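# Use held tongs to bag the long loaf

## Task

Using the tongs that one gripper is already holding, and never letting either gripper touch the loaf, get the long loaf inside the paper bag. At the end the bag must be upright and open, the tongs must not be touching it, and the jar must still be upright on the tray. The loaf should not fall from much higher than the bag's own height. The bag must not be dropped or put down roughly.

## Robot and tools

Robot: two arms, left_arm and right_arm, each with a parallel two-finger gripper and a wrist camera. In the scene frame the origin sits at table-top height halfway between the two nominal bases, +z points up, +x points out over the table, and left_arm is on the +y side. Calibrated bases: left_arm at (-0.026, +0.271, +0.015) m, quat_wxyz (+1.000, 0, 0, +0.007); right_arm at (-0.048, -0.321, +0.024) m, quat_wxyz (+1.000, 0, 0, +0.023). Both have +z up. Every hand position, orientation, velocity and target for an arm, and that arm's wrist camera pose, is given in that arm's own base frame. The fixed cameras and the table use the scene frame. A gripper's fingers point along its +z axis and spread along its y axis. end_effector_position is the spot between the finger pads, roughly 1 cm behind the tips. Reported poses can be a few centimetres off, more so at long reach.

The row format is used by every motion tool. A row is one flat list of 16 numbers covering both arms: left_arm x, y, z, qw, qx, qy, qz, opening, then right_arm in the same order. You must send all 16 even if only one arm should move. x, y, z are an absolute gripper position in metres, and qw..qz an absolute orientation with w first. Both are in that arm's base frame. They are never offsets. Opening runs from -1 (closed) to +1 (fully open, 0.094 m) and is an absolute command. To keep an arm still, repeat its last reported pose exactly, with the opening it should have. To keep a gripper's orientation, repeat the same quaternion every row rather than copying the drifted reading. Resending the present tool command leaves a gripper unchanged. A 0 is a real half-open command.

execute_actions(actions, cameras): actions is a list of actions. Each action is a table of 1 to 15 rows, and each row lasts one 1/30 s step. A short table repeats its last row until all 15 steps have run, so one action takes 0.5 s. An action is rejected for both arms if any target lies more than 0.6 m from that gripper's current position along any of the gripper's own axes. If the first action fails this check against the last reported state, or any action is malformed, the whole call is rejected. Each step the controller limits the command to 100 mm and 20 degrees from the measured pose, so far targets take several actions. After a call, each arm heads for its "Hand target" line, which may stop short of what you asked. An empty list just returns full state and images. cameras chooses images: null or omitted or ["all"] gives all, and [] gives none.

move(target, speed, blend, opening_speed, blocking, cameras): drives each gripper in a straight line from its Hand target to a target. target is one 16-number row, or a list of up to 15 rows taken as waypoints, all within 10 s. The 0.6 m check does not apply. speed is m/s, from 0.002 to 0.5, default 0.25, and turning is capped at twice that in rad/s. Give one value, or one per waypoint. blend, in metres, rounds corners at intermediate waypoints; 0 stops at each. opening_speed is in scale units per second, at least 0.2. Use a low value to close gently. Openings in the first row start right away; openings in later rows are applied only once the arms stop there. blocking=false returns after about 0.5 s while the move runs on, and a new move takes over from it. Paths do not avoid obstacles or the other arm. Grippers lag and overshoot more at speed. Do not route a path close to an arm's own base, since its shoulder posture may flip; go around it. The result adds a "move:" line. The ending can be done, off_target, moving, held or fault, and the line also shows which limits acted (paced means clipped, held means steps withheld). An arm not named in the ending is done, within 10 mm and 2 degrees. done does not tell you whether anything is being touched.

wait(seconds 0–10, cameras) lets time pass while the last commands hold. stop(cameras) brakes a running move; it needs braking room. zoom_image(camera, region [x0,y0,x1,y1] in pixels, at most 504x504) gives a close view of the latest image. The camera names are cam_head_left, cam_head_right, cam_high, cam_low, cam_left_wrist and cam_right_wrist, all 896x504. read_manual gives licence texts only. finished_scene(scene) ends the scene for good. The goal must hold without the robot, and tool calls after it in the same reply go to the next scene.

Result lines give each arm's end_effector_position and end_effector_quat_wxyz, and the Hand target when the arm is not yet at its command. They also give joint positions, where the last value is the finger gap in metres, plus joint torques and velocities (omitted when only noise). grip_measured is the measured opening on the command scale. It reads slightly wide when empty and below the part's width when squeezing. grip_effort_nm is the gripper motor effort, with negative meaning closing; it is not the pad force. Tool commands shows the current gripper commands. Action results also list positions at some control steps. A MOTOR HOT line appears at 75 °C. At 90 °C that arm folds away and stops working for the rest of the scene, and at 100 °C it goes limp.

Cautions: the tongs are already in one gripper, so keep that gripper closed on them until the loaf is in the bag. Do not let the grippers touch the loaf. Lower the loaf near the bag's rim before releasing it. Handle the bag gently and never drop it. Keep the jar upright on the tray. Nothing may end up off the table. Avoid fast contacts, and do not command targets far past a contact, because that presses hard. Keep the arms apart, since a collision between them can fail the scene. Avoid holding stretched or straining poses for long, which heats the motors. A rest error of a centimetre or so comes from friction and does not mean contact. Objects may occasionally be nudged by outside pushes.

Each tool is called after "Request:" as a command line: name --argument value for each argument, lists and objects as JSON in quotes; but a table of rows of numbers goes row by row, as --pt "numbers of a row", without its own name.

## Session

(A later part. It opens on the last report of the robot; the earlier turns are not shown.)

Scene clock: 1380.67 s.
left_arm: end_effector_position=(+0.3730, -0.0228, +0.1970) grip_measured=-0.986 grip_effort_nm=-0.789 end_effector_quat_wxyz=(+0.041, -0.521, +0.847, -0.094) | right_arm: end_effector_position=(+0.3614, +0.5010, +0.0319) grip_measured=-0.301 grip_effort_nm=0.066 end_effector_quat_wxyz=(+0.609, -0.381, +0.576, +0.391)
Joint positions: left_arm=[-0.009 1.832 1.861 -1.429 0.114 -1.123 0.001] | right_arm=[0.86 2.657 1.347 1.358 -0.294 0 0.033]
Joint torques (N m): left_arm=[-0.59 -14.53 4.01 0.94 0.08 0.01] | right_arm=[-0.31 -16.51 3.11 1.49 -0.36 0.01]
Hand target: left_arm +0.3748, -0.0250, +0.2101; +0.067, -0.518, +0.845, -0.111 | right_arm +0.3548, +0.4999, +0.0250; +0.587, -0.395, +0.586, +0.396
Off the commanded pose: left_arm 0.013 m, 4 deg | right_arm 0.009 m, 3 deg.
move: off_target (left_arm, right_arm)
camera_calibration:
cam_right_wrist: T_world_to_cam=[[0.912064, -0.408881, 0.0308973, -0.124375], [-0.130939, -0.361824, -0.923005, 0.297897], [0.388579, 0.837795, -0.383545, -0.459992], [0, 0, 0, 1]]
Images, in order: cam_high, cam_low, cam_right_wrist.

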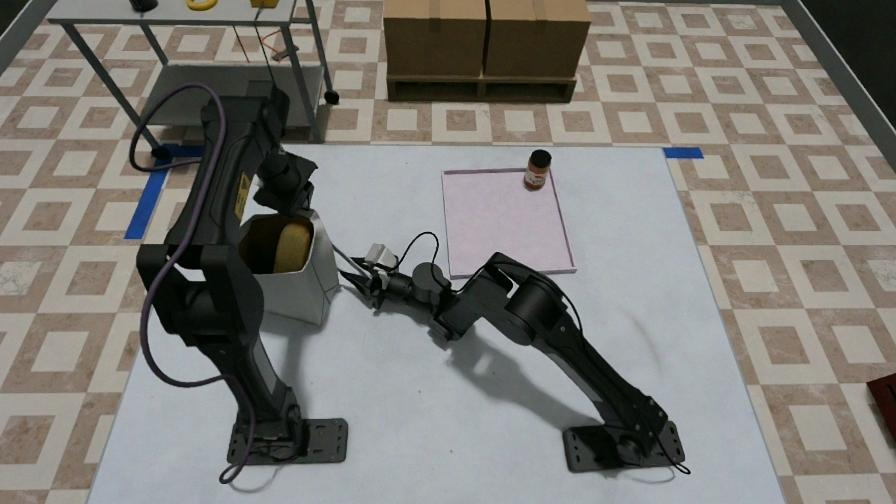

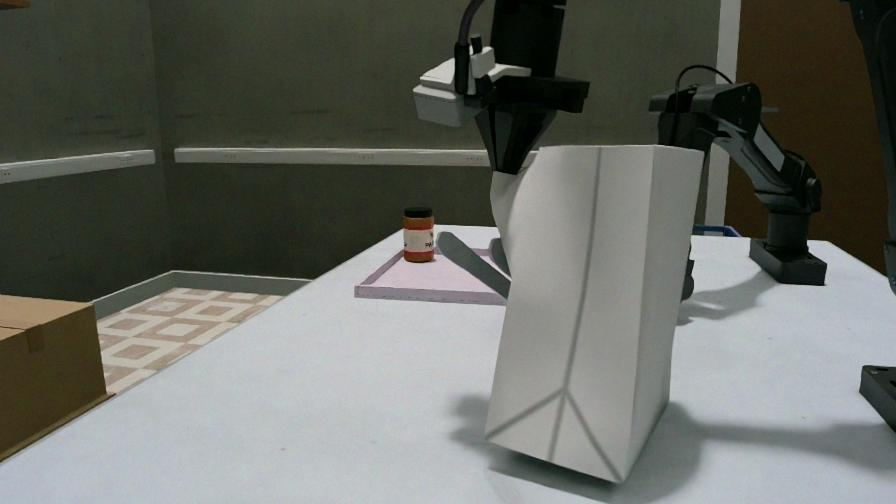

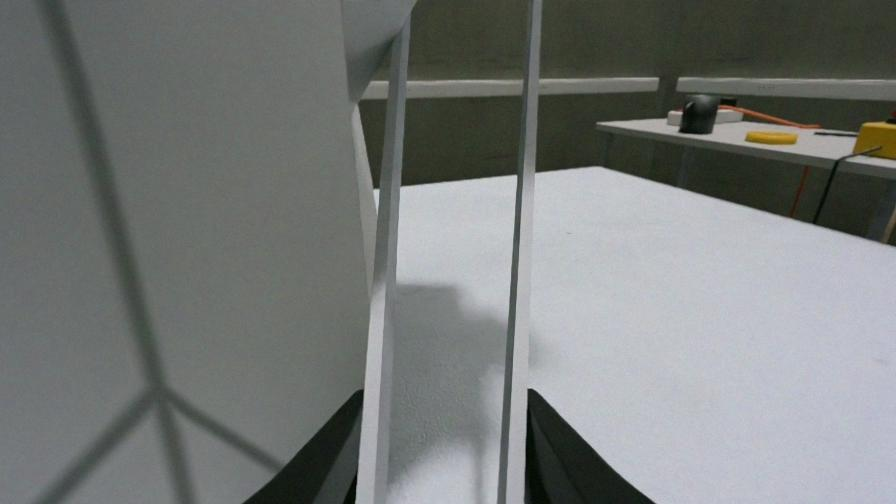

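Request:
move --target '[0.388,-0.032,0.198,0.0682,-0.5181,0.8453,-0.1113,-1,0.355,0.50,0.025,0.5862,-0.3954,0.5862,0.3954,-0.3]' --speed 0.03 --cameras '["cam_high","cam_low","cam_right_wrist","cam_left_wrist"]'

Request:
zoom_image --camera "cam_low" --region '[400, 330, 740, 504]'

Scene clock: 1395.80 s.
left_arm: end_effector_position=(+0.3811, -0.0290, +0.1984) grip_measured=-0.986 grip_effort_nm=-0.789 end_effector_quat_wxyz=(+0.055, -0.519, +0.847, -0.102) | right_arm: end_effector_position=(+0.3639, +0.4989, +0.0315) grip_measured=-0.301 grip_effort_nm=0.051 end_effector_quat_wxyz=(+0.609, -0.379, +0.578, +0.390)
Joint positions: left_arm=[-0.027 1.832 1.861 -1.394 0.11 -1.138 0.001] | right_arm=[0.855 2.657 1.346 1.358 -0.294 0.003 0.033]
Joint torques (N m): left_arm=[-0.77 -10.92 4.01 1.04 0.05 -0.12] | right_arm=[0.21 -16.5 3.21 1.5 -0.36 -0.02]
Hand target: left_arm +0.3878, -0.0321, +0.1981; +0.068, -0.518, +0.845, -0.111 | right_arm +0.3549, +0.4999, +0.0250; +0.587, -0.395, +0.586, +0.396
Off the commanded pose: left_arm 0.008 m, 2 deg | right_arm 0.011 m, 3 deg.
move: off_target (right_arm)
camera_calibration:
cam_left_wrist: T_world_to_cam=[[0.870254, -0.451335, 0.197369, -0.378049], [-0.490369, -0.755616, 0.43426, 0.117346], [-0.0468618, -0.4747, -0.878899, 0.268322], [0, 0, 0, 1]]
cam_right_wrist: T_world_to_cam=[[0.910011, -0.413643, 0.027905, -0.124303], [-0.135765, -0.360927, -0.922659, 0.298375], [0.391723, 0.835842, -0.384606, -0.459488], [0, 0, 0, 1]]
Images, in order: cam_high, cam_low, cam_left_wrist, cam_right_wrist.

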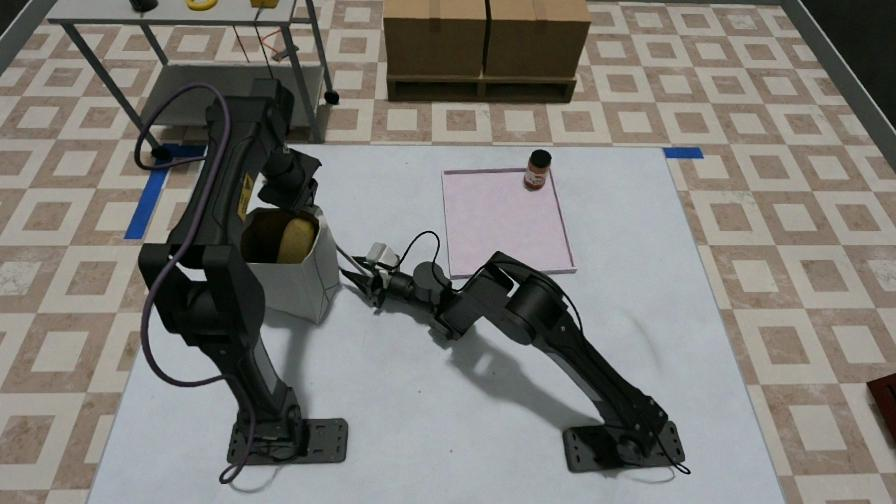

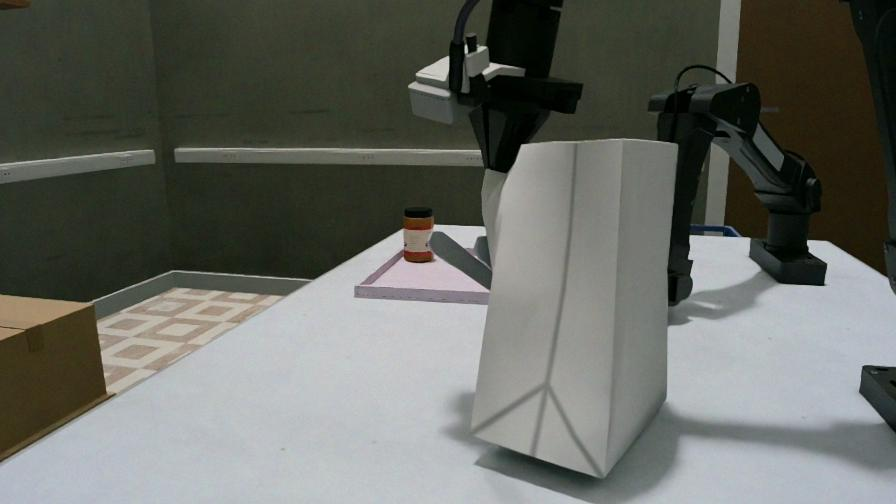

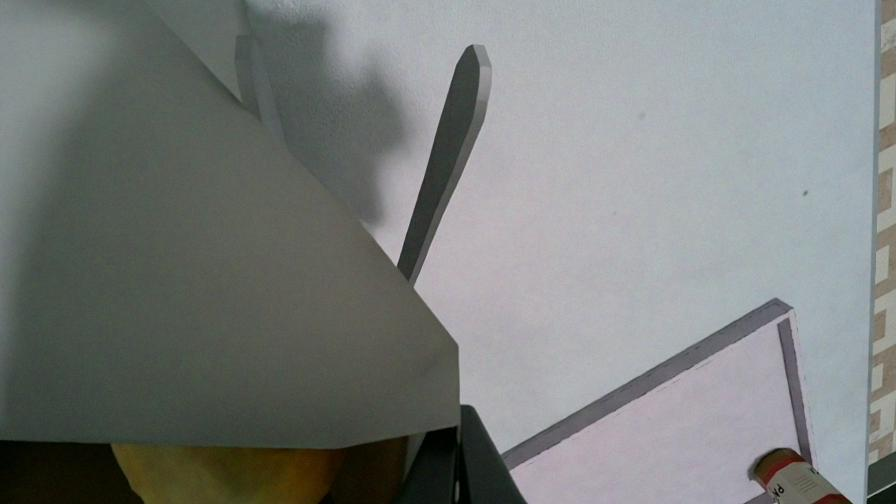

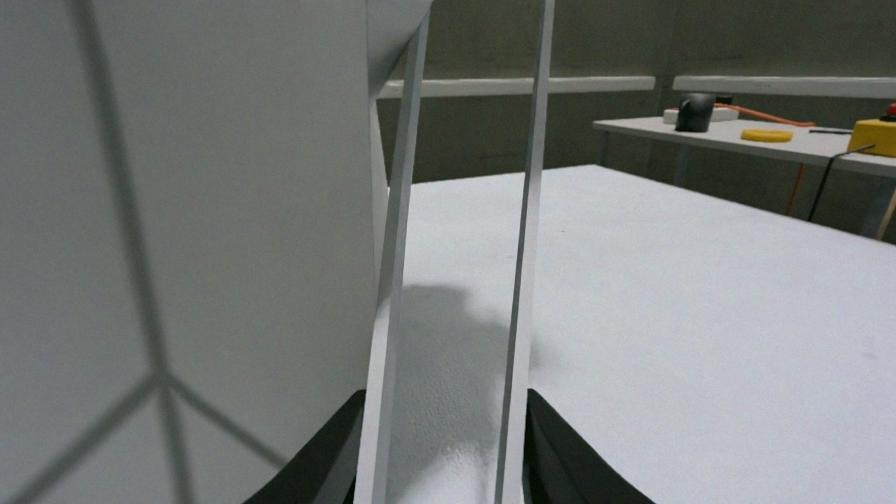

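Scaled by 1.482.

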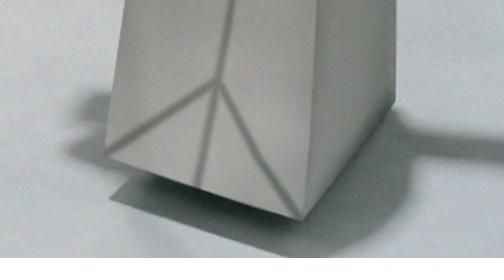

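Request:
move --target '[0.393,-0.035,0.182,0.0682,-0.5181,0.8453,-0.1113,-1,0.36,0.50,0.025,0.5862,-0.3954,0.5862,0.3954,-0.3]' --speed 0.03 --cameras '["cam_high","cam_low","cam_right_wrist","cam_left_wrist"]'

Request:
zoom_image --camera "cam_low" --region '[400, 330, 740, 504]'

Scene clock: 1401.87 s.
left_arm: end_effector_position=(+0.3887, -0.0326, +0.1856) grip_measured=-0.986 grip_effort_nm=-0.789 end_effector_quat_wxyz=(+0.062, -0.519, +0.846, -0.108) | right_arm: end_effector_position=(+0.3647, +0.4982, +0.0309) grip_measured=-0.301 grip_effort_nm=0.056 end_effector_quat_wxyz=(+0.607, -0.379, +0.579, +0.390)
Joint positions: left_arm=[-0.036 1.832 1.805 -1.319 0.11 -1.149 0.001] | right_arm=[0.852 2.657 1.346 1.355 -0.298 0.005 0.033]
Joint torques (N m): left_arm=[-0.75 -10.4 4 1 0.08 -0.03] | right_arm=[-0.35 -15.97 4.66 1.42 -0.41 -0.03]
Hand target: left_arm +0.3929, -0.0350, +0.1821; +0.068, -0.518, +0.845, -0.111 | right_arm +0.3597, +0.4997, +0.0251; +0.587, -0.395, +0.586, +0.396
Off the commanded pose: left_arm 0.006 m, 1 deg | right_arm 0.008 m, 3 deg.
move: off_target (right_arm)
camera_calibration:
cam_left_wrist: T_world_to_cam=[[0.867425, -0.449373, 0.213631, -0.385624], [-0.496619, -0.755394, 0.427493, 0.127627], [-0.0307284, -0.476911, -0.878414, 0.24934], [0, 0, 0, 1]]
cam_right_wrist: T_world_to_cam=[[0.91048, -0.412819, 0.024622, -0.125776], [-0.139205, -0.361993, -0.921728, 0.299386], [0.38942, 0.835788, -0.387054, -0.458521], [0, 0, 0, 1]]
Images, in order: cam_high, cam_low, cam_left_wrist, cam_right_wrist.

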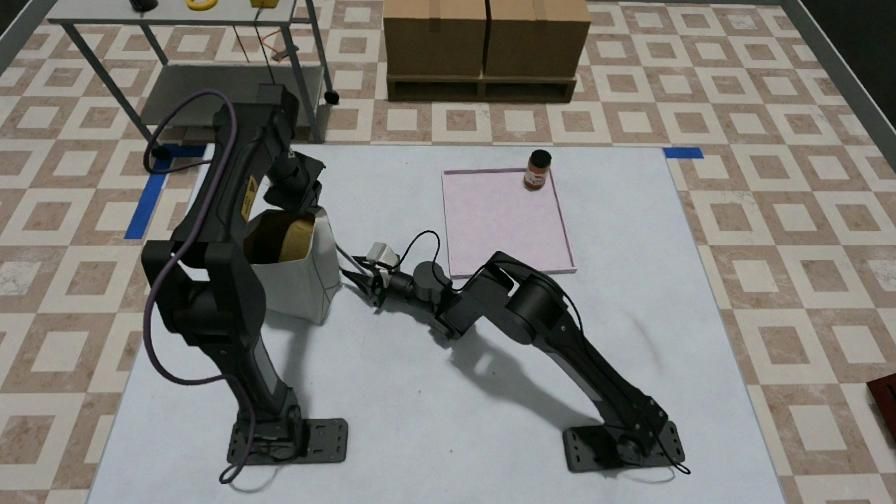

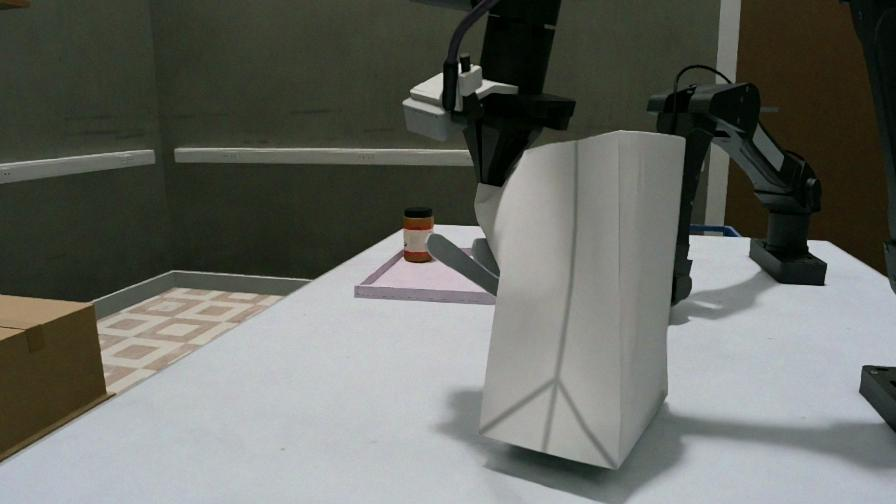

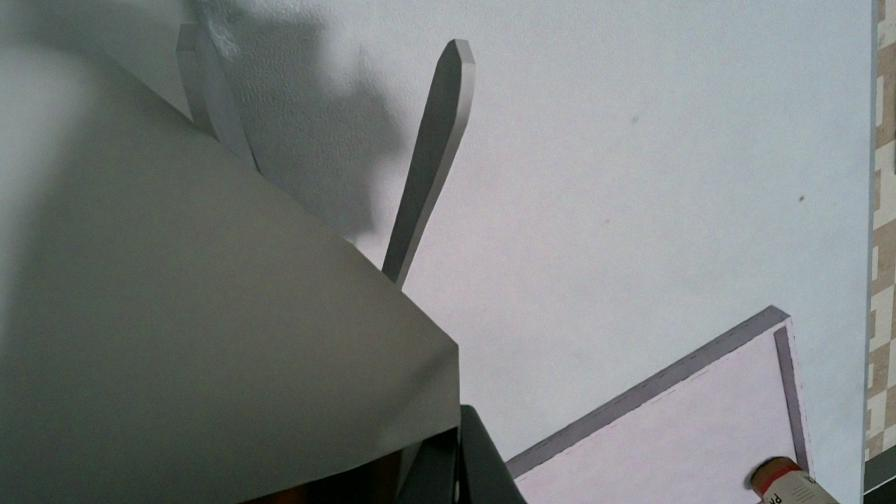

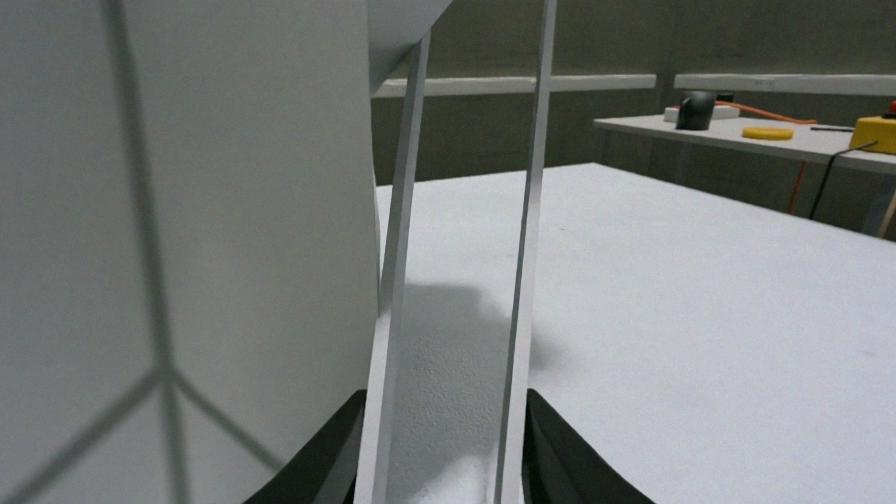

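Scaled by 1.482.

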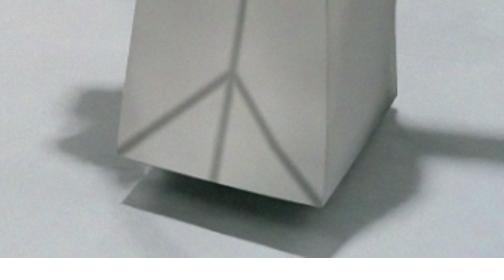

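Request:
move --pt "0.388 -0.032 0.21 0.0682 -0.5181 0.8453 -0.1113 -1 0.36 0.50 0.025 0.5862 -0.3954 0.5862 0.3954 -0.3" --pt "0.388 -0.032 0.21 0.0682 -0.5181 0.8453 -0.1113 -1 0.40 0.475 0.025 0.5862 -0.3954 0.5862 0.3954 -0.3" --speed 0.04 --cameras '["cam_high","cam_low","cam_right_wrist","cam_left_wrist"]'

Request:
zoom_image --camera "cam_low" --region '[400, 330, 740, 504]'

Scene clock: 1410.97 s.
left_arm: end_effector_position=(+0.3808, -0.0322, +0.2034) grip_measured=-0.986 grip_effort_nm=-0.789 end_effector_quat_wxyz=(+0.057, -0.520, +0.846, -0.104) | right_arm: end_effector_position=(+0.3937, +0.4760, +0.0300) grip_measured=-0.301 grip_effort_nm=0.051 end_effector_quat_wxyz=(+0.592, -0.392, +0.578, +0.401)
Joint positions: left_arm=[-0.036 1.832 1.88 -1.408 0.109 -1.149 0.001] | right_arm=[0.756 2.657 1.376 1.308 -0.434 0.011 0.033]
Joint torques (N m): left_arm=[0.08 -9.59 7.46 0.73 0.07 0.03] | right_arm=[-1.03 -14.39 7.04 1.5 -0.06 -0.12]
Hand target: left_arm +0.3878, -0.0320, +0.2100; +0.068, -0.518, +0.845, -0.111 | right_arm +0.3998, +0.4747, +0.0252; +0.586, -0.395, +0.586, +0.396
Off the commanded pose: left_arm 0.010 m, 2 deg | right_arm 0.008 m, 1 deg.
move: done
camera_calibration:
cam_left_wrist: T_world_to_cam=[[0.870361, -0.449143, 0.201844, -0.381141], [-0.49063, -0.756145, 0.433044, 0.113028], [-0.0418756, -0.475936, -0.878482, 0.269181], [0, 0, 0, 1]]
cam_right_wrist: T_world_to_cam=[[0.926765, -0.37527, 0.0166848, -0.185398], [-0.137532, -0.38031, -0.914576, 0.302399], [0.349558, 0.845303, -0.40407, -0.439911], [0, 0, 0, 1]]
Images, in order: cam_high, cam_low, cam_left_wrist, cam_right_wrist.

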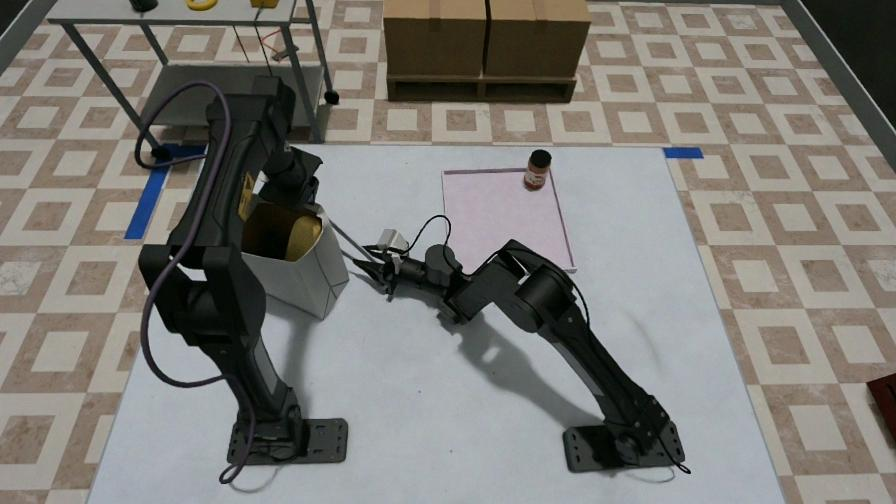

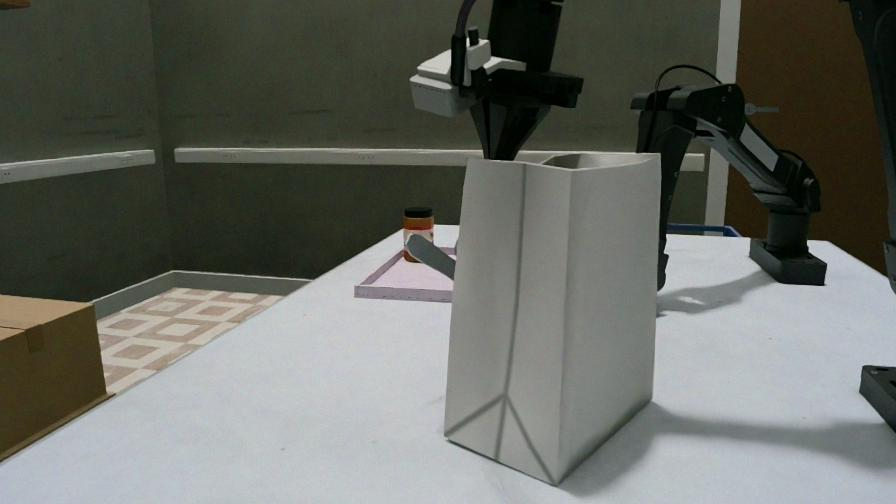

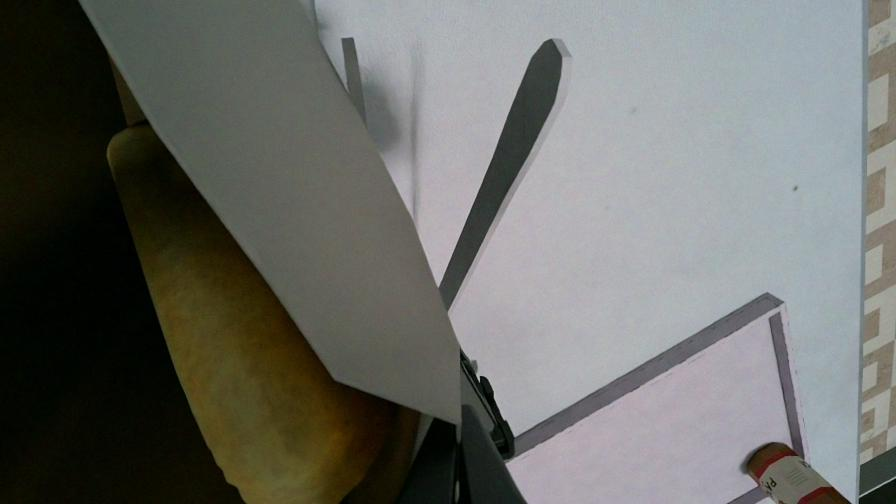

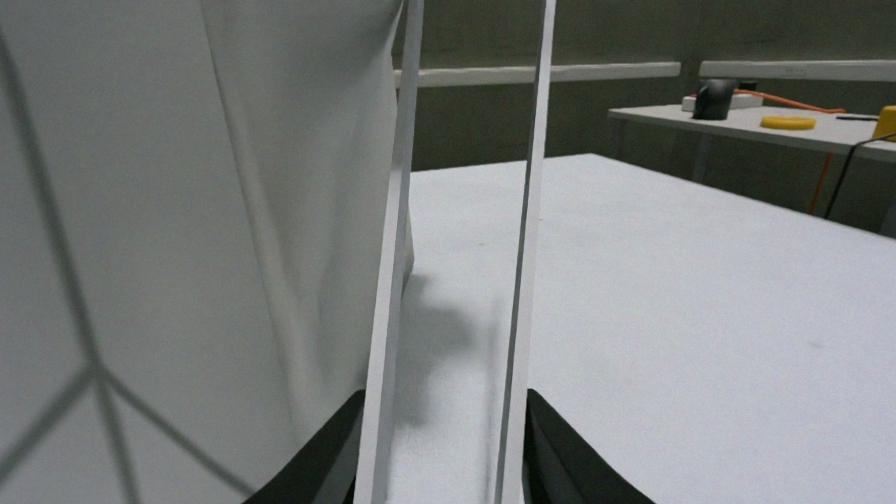

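Scaled by 1.482.

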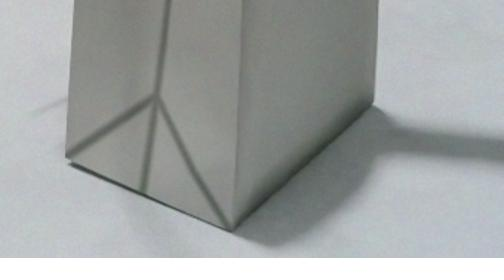

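Request:
move --target '[0.390,-0.034,0.202,0.0682,-0.5181,0.8453,-0.1113,-1,0.405,0.47,0.025,0.5862,-0.3954,0.5862,0.3954,-0.3]' --speed 0.02 --cameras '["cam_low","cam_right_wrist","cam_left_wrist"]'

Request:
zoom_image --camera "cam_low" --region '[400, 330, 740, 504]'

Scene clock: 1418.57 s.
left_arm: end_effector_position=(+0.3851, -0.0323, +0.2043) grip_measured=-0.986 grip_effort_nm=-0.784 end_effector_quat_wxyz=(+0.064, -0.519, +0.846, -0.108) | right_arm: end_effector_position=(+0.3964, +0.4725, +0.0299) grip_measured=-0.301 grip_effort_nm=0.051 end_effector_quat_wxyz=(+0.591, -0.394, +0.577, +0.403)
Joint positions: left_arm=[-0.036 1.832 1.88 -1.39 0.109 -1.149 0.001] | right_arm=[0.745 2.657 1.376 1.308 -0.452 0.011 0.033]
Joint torques (N m): left_arm=[-0.46 -9.61 5.05 0.9 0.07 -0.02] | right_arm=[-1.4 -14.37 7.13 1.48 -0.04 -0.12]
Hand target: left_arm +0.3899, -0.0340, +0.2021; +0.068, -0.518, +0.845, -0.111 | right_arm +0.4048, +0.4696, +0.0252; +0.587, -0.395, +0.586, +0.396
Off the commanded pose: left_arm 0.006 m, 1 deg | right_arm 0.010 m, 1 deg.
move: done
camera_calibration:
cam_left_wrist: T_world_to_cam=[[0.866686, -0.449011, 0.21736, -0.386838], [-0.498152, -0.755873, 0.424853, 0.119162], [-0.0264671, -0.476492, -0.87878, 0.264223], [0, 0, 0, 1]]
cam_right_wrist: T_world_to_cam=[[0.92888, -0.369967, 0.0174816, -0.192589], [-0.134747, -0.381523, -0.914486, 0.300867], [0.344999, 0.847092, -0.404241, -0.436927], [0, 0, 0, 1]]
Images, in order: cam_low, cam_left_wrist, cam_right_wrist.

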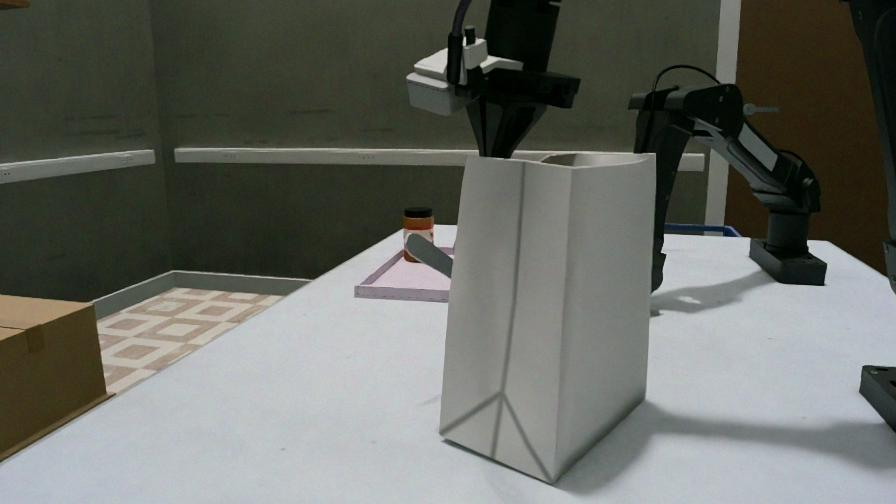

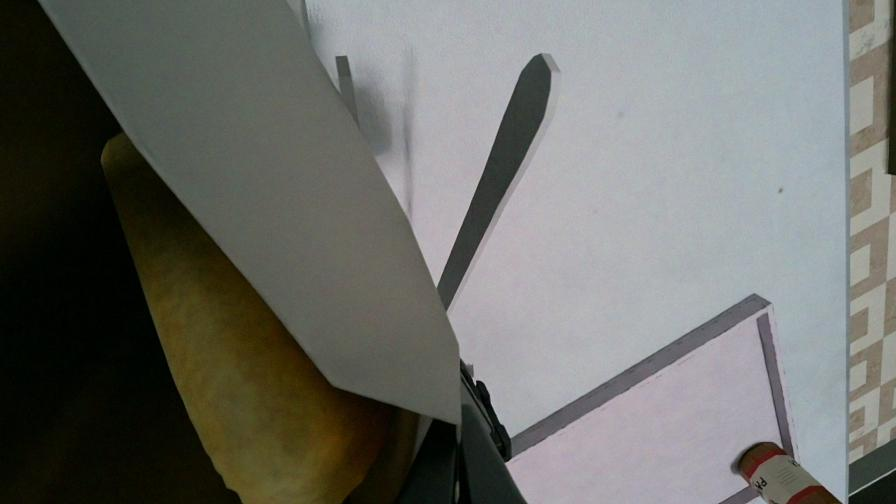

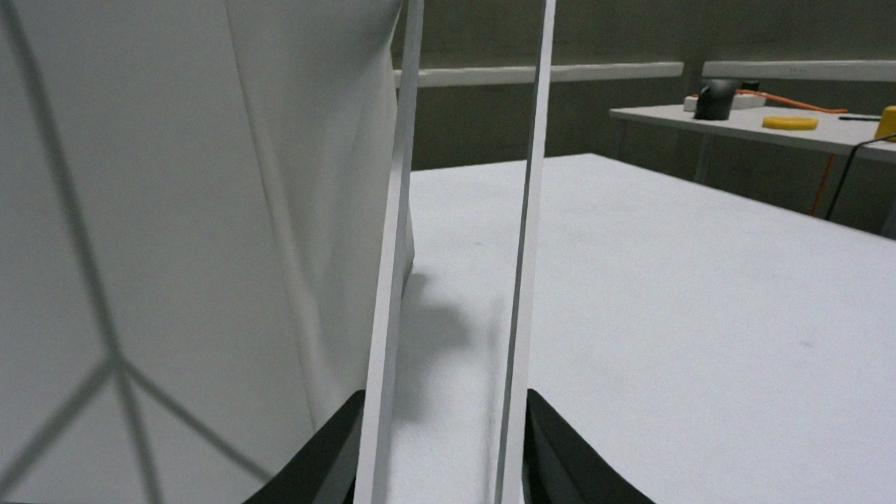

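Scaled by 1.482.

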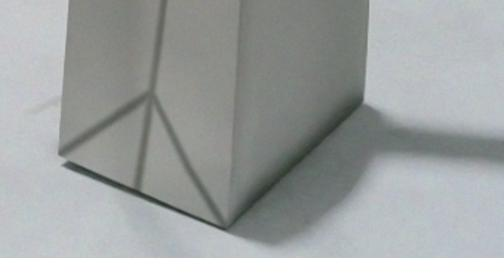

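Request:
move --target '[0.392,-0.034,0.192,0.0682,-0.5181,0.8453,-0.1113,-1,0.42,0.46,0.025,0.5862,-0.3954,0.5862,0.3954,-0.3]' --speed 0.02 --cameras '["cam_low","cam_right_wrist","cam_left_wrist"]'

Request:
zoom_image --camera "cam_low" --region '[400, 330, 740, 504]'

Scene clock: 1427.00 s.
left_arm: end_effector_position=(+0.3924, -0.0327, +0.1987) grip_measured=-0.986 grip_effort_nm=-0.784 end_effector_quat_wxyz=(+0.073, -0.517, +0.845, -0.115) | right_arm: end_effector_position=(+0.4145, +0.4609, +0.0293) grip_measured=-0.301 grip_effort_nm=0.051 end_effector_quat_wxyz=(+0.588, -0.393, +0.584, +0.399)
Joint positions: left_arm=[-0.036 1.832 1.852 -1.339 0.11 -1.149 0.001] | right_arm=[0.702 2.657 1.399 1.268 -0.485 0.009 0.033]
Joint torques (N m): left_arm=[-0.49 -9.99 4.11 0.85 0.08 0] | right_arm=[-0.95 -13.61 7.61 1.66 -0.11 -0.13]
Heat: left arm: 44 °C; right arm: 53 °C.
Hand target: left_arm +0.3919, -0.0340, +0.1920; +0.068, -0.518, +0.845, -0.111 | right_arm +0.4198, +0.4598, +0.0250; +0.586, -0.395, +0.586, +0.395
Off the commanded pose: left_arm 0.007 m, 1 deg | right_arm 0.007 m, 1 deg.
move: done
camera_calibration:
cam_left_wrist: T_world_to_cam=[[0.861495, -0.448814, 0.23747, -0.394121], [-0.50772, -0.75513, 0.414727, 0.130698], [-0.00681444, -0.477853, -0.878413, 0.251463], [0, 0, 0, 1]]
cam_right_wrist: T_world_to_cam=[[0.925741, -0.377957, 0.0123814, -0.20851], [-0.147433, -0.390876, -0.908559, 0.307707], [0.348235, 0.839264, -0.417574, -0.431004], [0, 0, 0, 1]]
Images, in order: cam_low, cam_left_wrist, cam_right_wrist.

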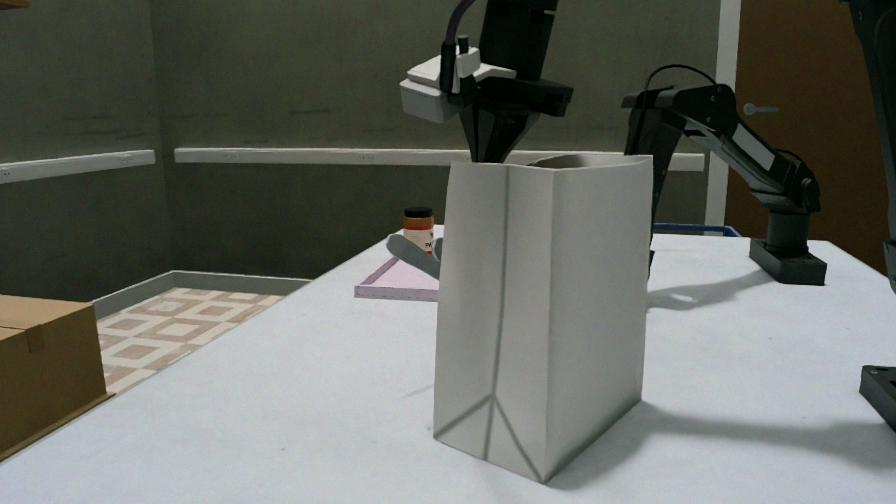

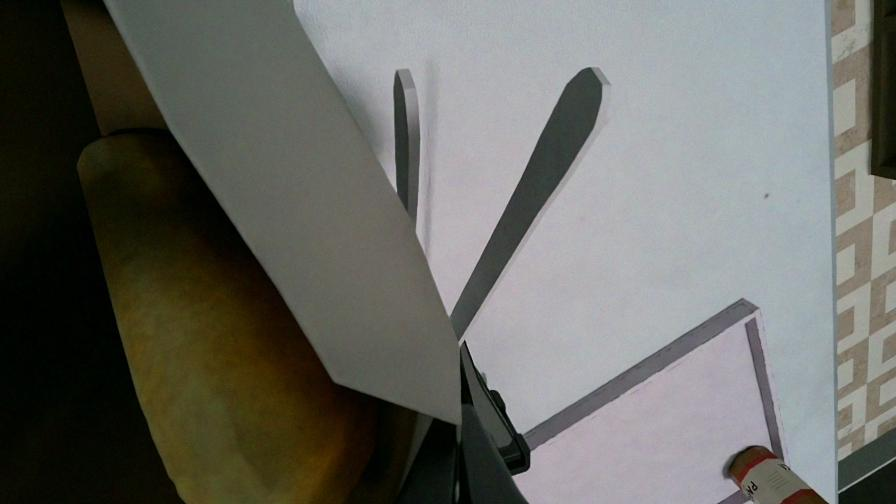

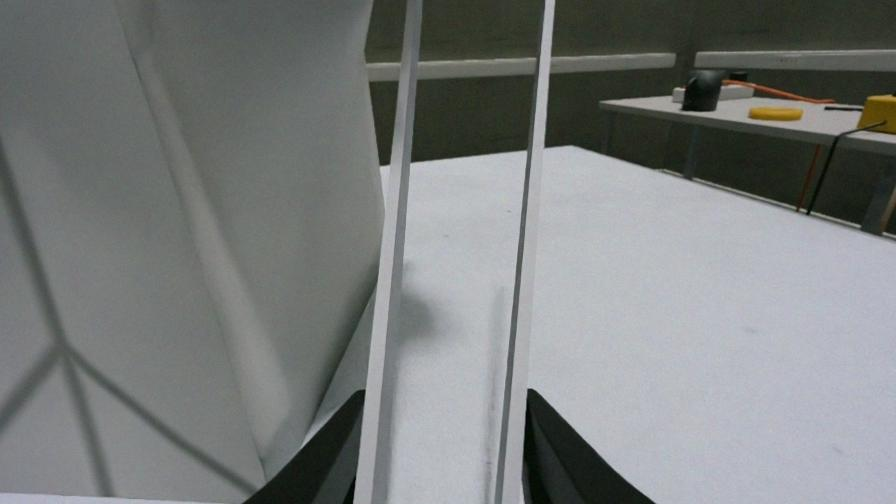

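Scaled by 1.482.

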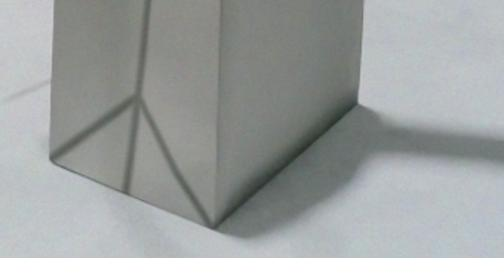

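Request:
move --target '[0.392,-0.034,0.192,0.0682,-0.5181,0.8453,-0.1113,-0.72,0.42,0.46,0.025,0.5862,-0.3954,0.5862,0.3954,-0.3]' --speed 0.02 --opening_speed 0.2

Request:
zoom_image --camera "cam_left_wrist" --region '[300, 300, 600, 504]'

Scene clock: 1434.43 s.
left_arm: end_effector_position=(+0.3927, -0.0327, +0.1988) grip_measured=-0.722 grip_effort_nm=0.090 end_effector_quat_wxyz=(+0.074, -0.517, +0.845, -0.115) | right_arm: end_effector_position=(+0.4144, +0.4610, +0.0292) grip_measured=-0.301 grip_effort_nm=0.051 end_effector_quat_wxyz=(+0.588, -0.393, +0.584, +0.399)
Joint positions: left_arm=[-0.036 1.832 1.852 -1.338 0.11 -1.149 0.013] | right_arm=[0.702 2.657 1.399 1.268 -0.486 0.009 0.033]
Joint torques (N m): left_arm=[-0.32 -9.96 3.95 0.82 0.04 -0.04] | right_arm=[-0.95 -13.63 7.61 1.67 -0.09 -0.1]
Hand target: left_arm +0.3920, -0.0339, +0.1921; +0.068, -0.518, +0.845, -0.111 | right_arm +0.4198, +0.4598, +0.0250; +0.586, -0.395, +0.586, +0.395
Off the commanded pose: left_arm 0.007 m, 1 deg | right_arm 0.007 m, 1 deg.
move: done
camera_calibration:
cam_left_wrist: T_world_to_cam=[[0.861223, -0.448804, 0.238474, -0.394471], [-0.508194, -0.755113, 0.414177, 0.131096], [-0.00580982, -0.47789, -0.878401, 0.251124], [0, 0, 0, 1]]
cam_right_wrist: T_world_to_cam=[[0.925883, -0.377602, 0.0125897, -0.20867], [-0.147226, -0.391288, -0.908415, 0.307728], [0.347945, 0.839232, -0.41788, -0.430896], [0, 0, 0, 1]]

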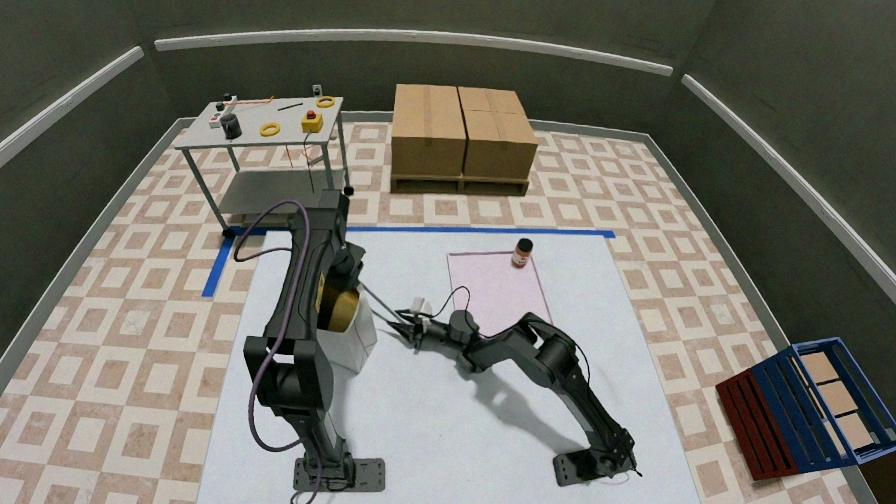

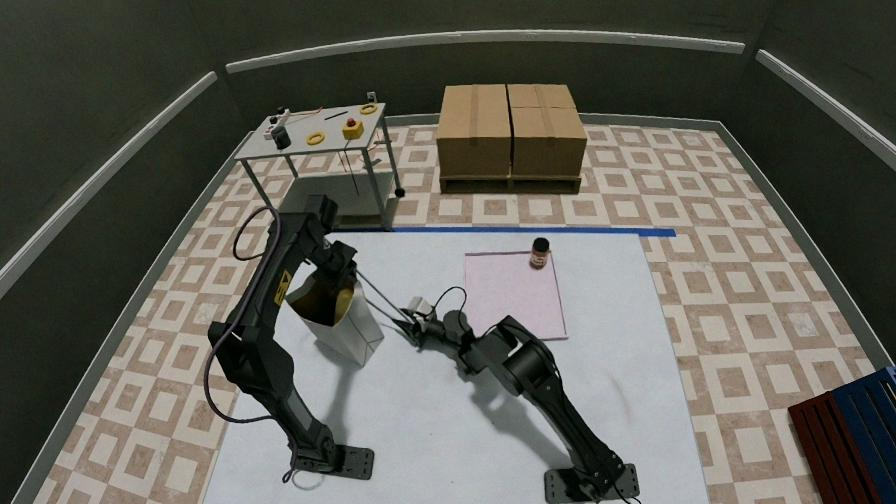

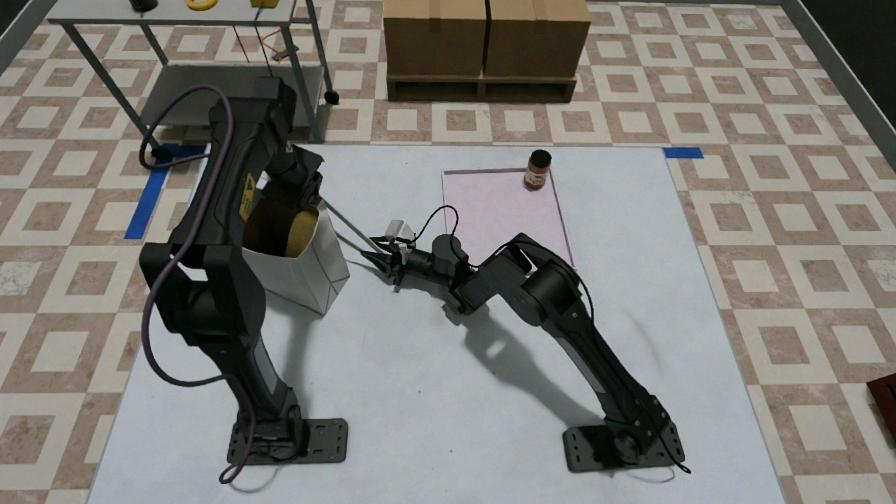

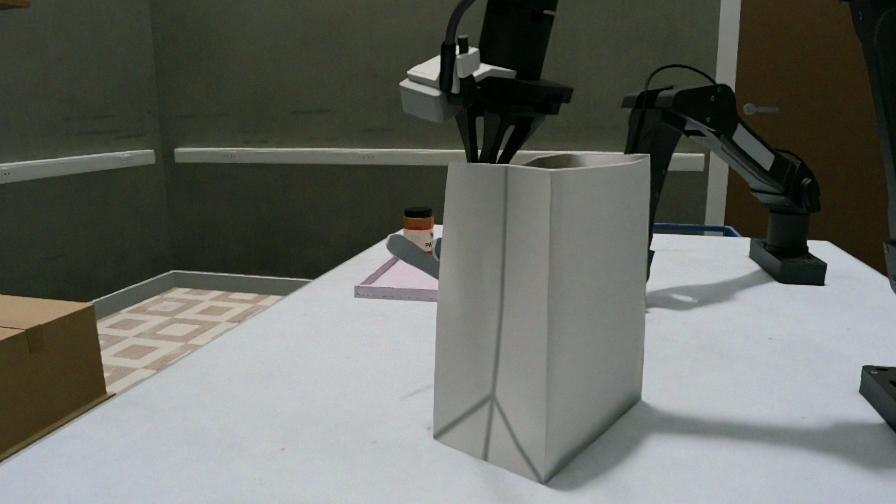

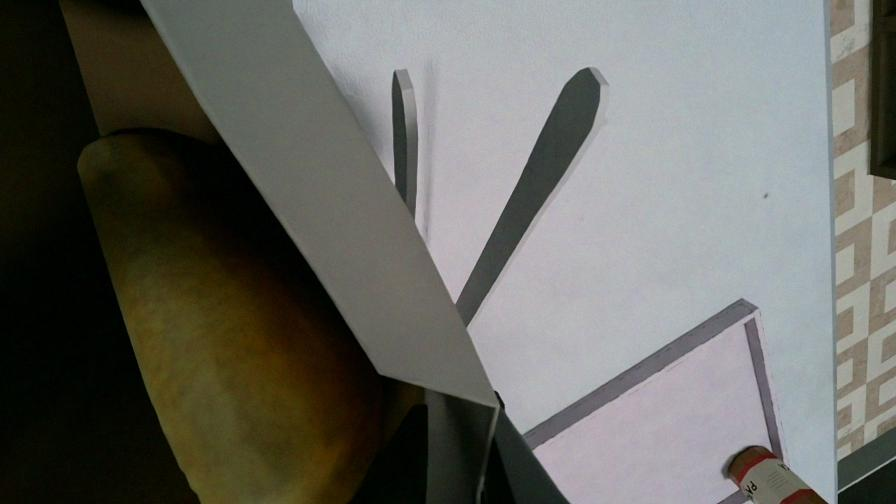

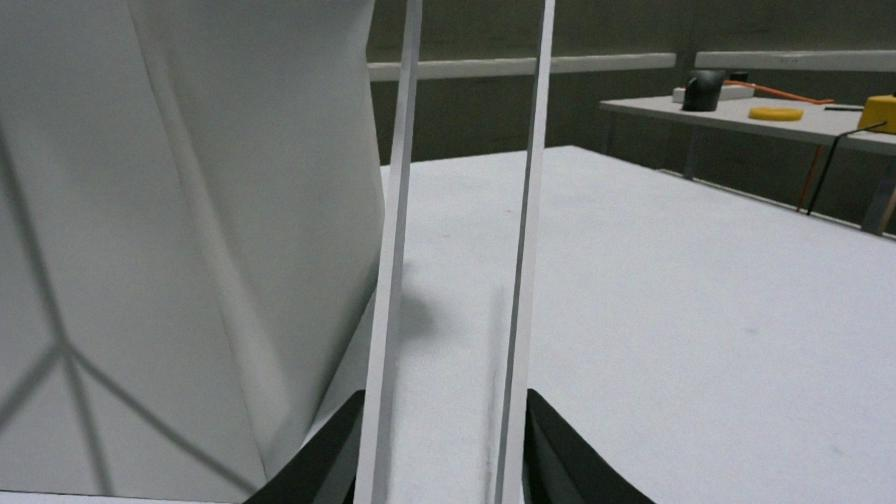

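Scaled by 1.680.

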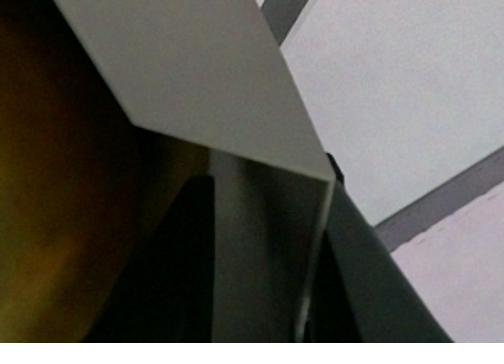

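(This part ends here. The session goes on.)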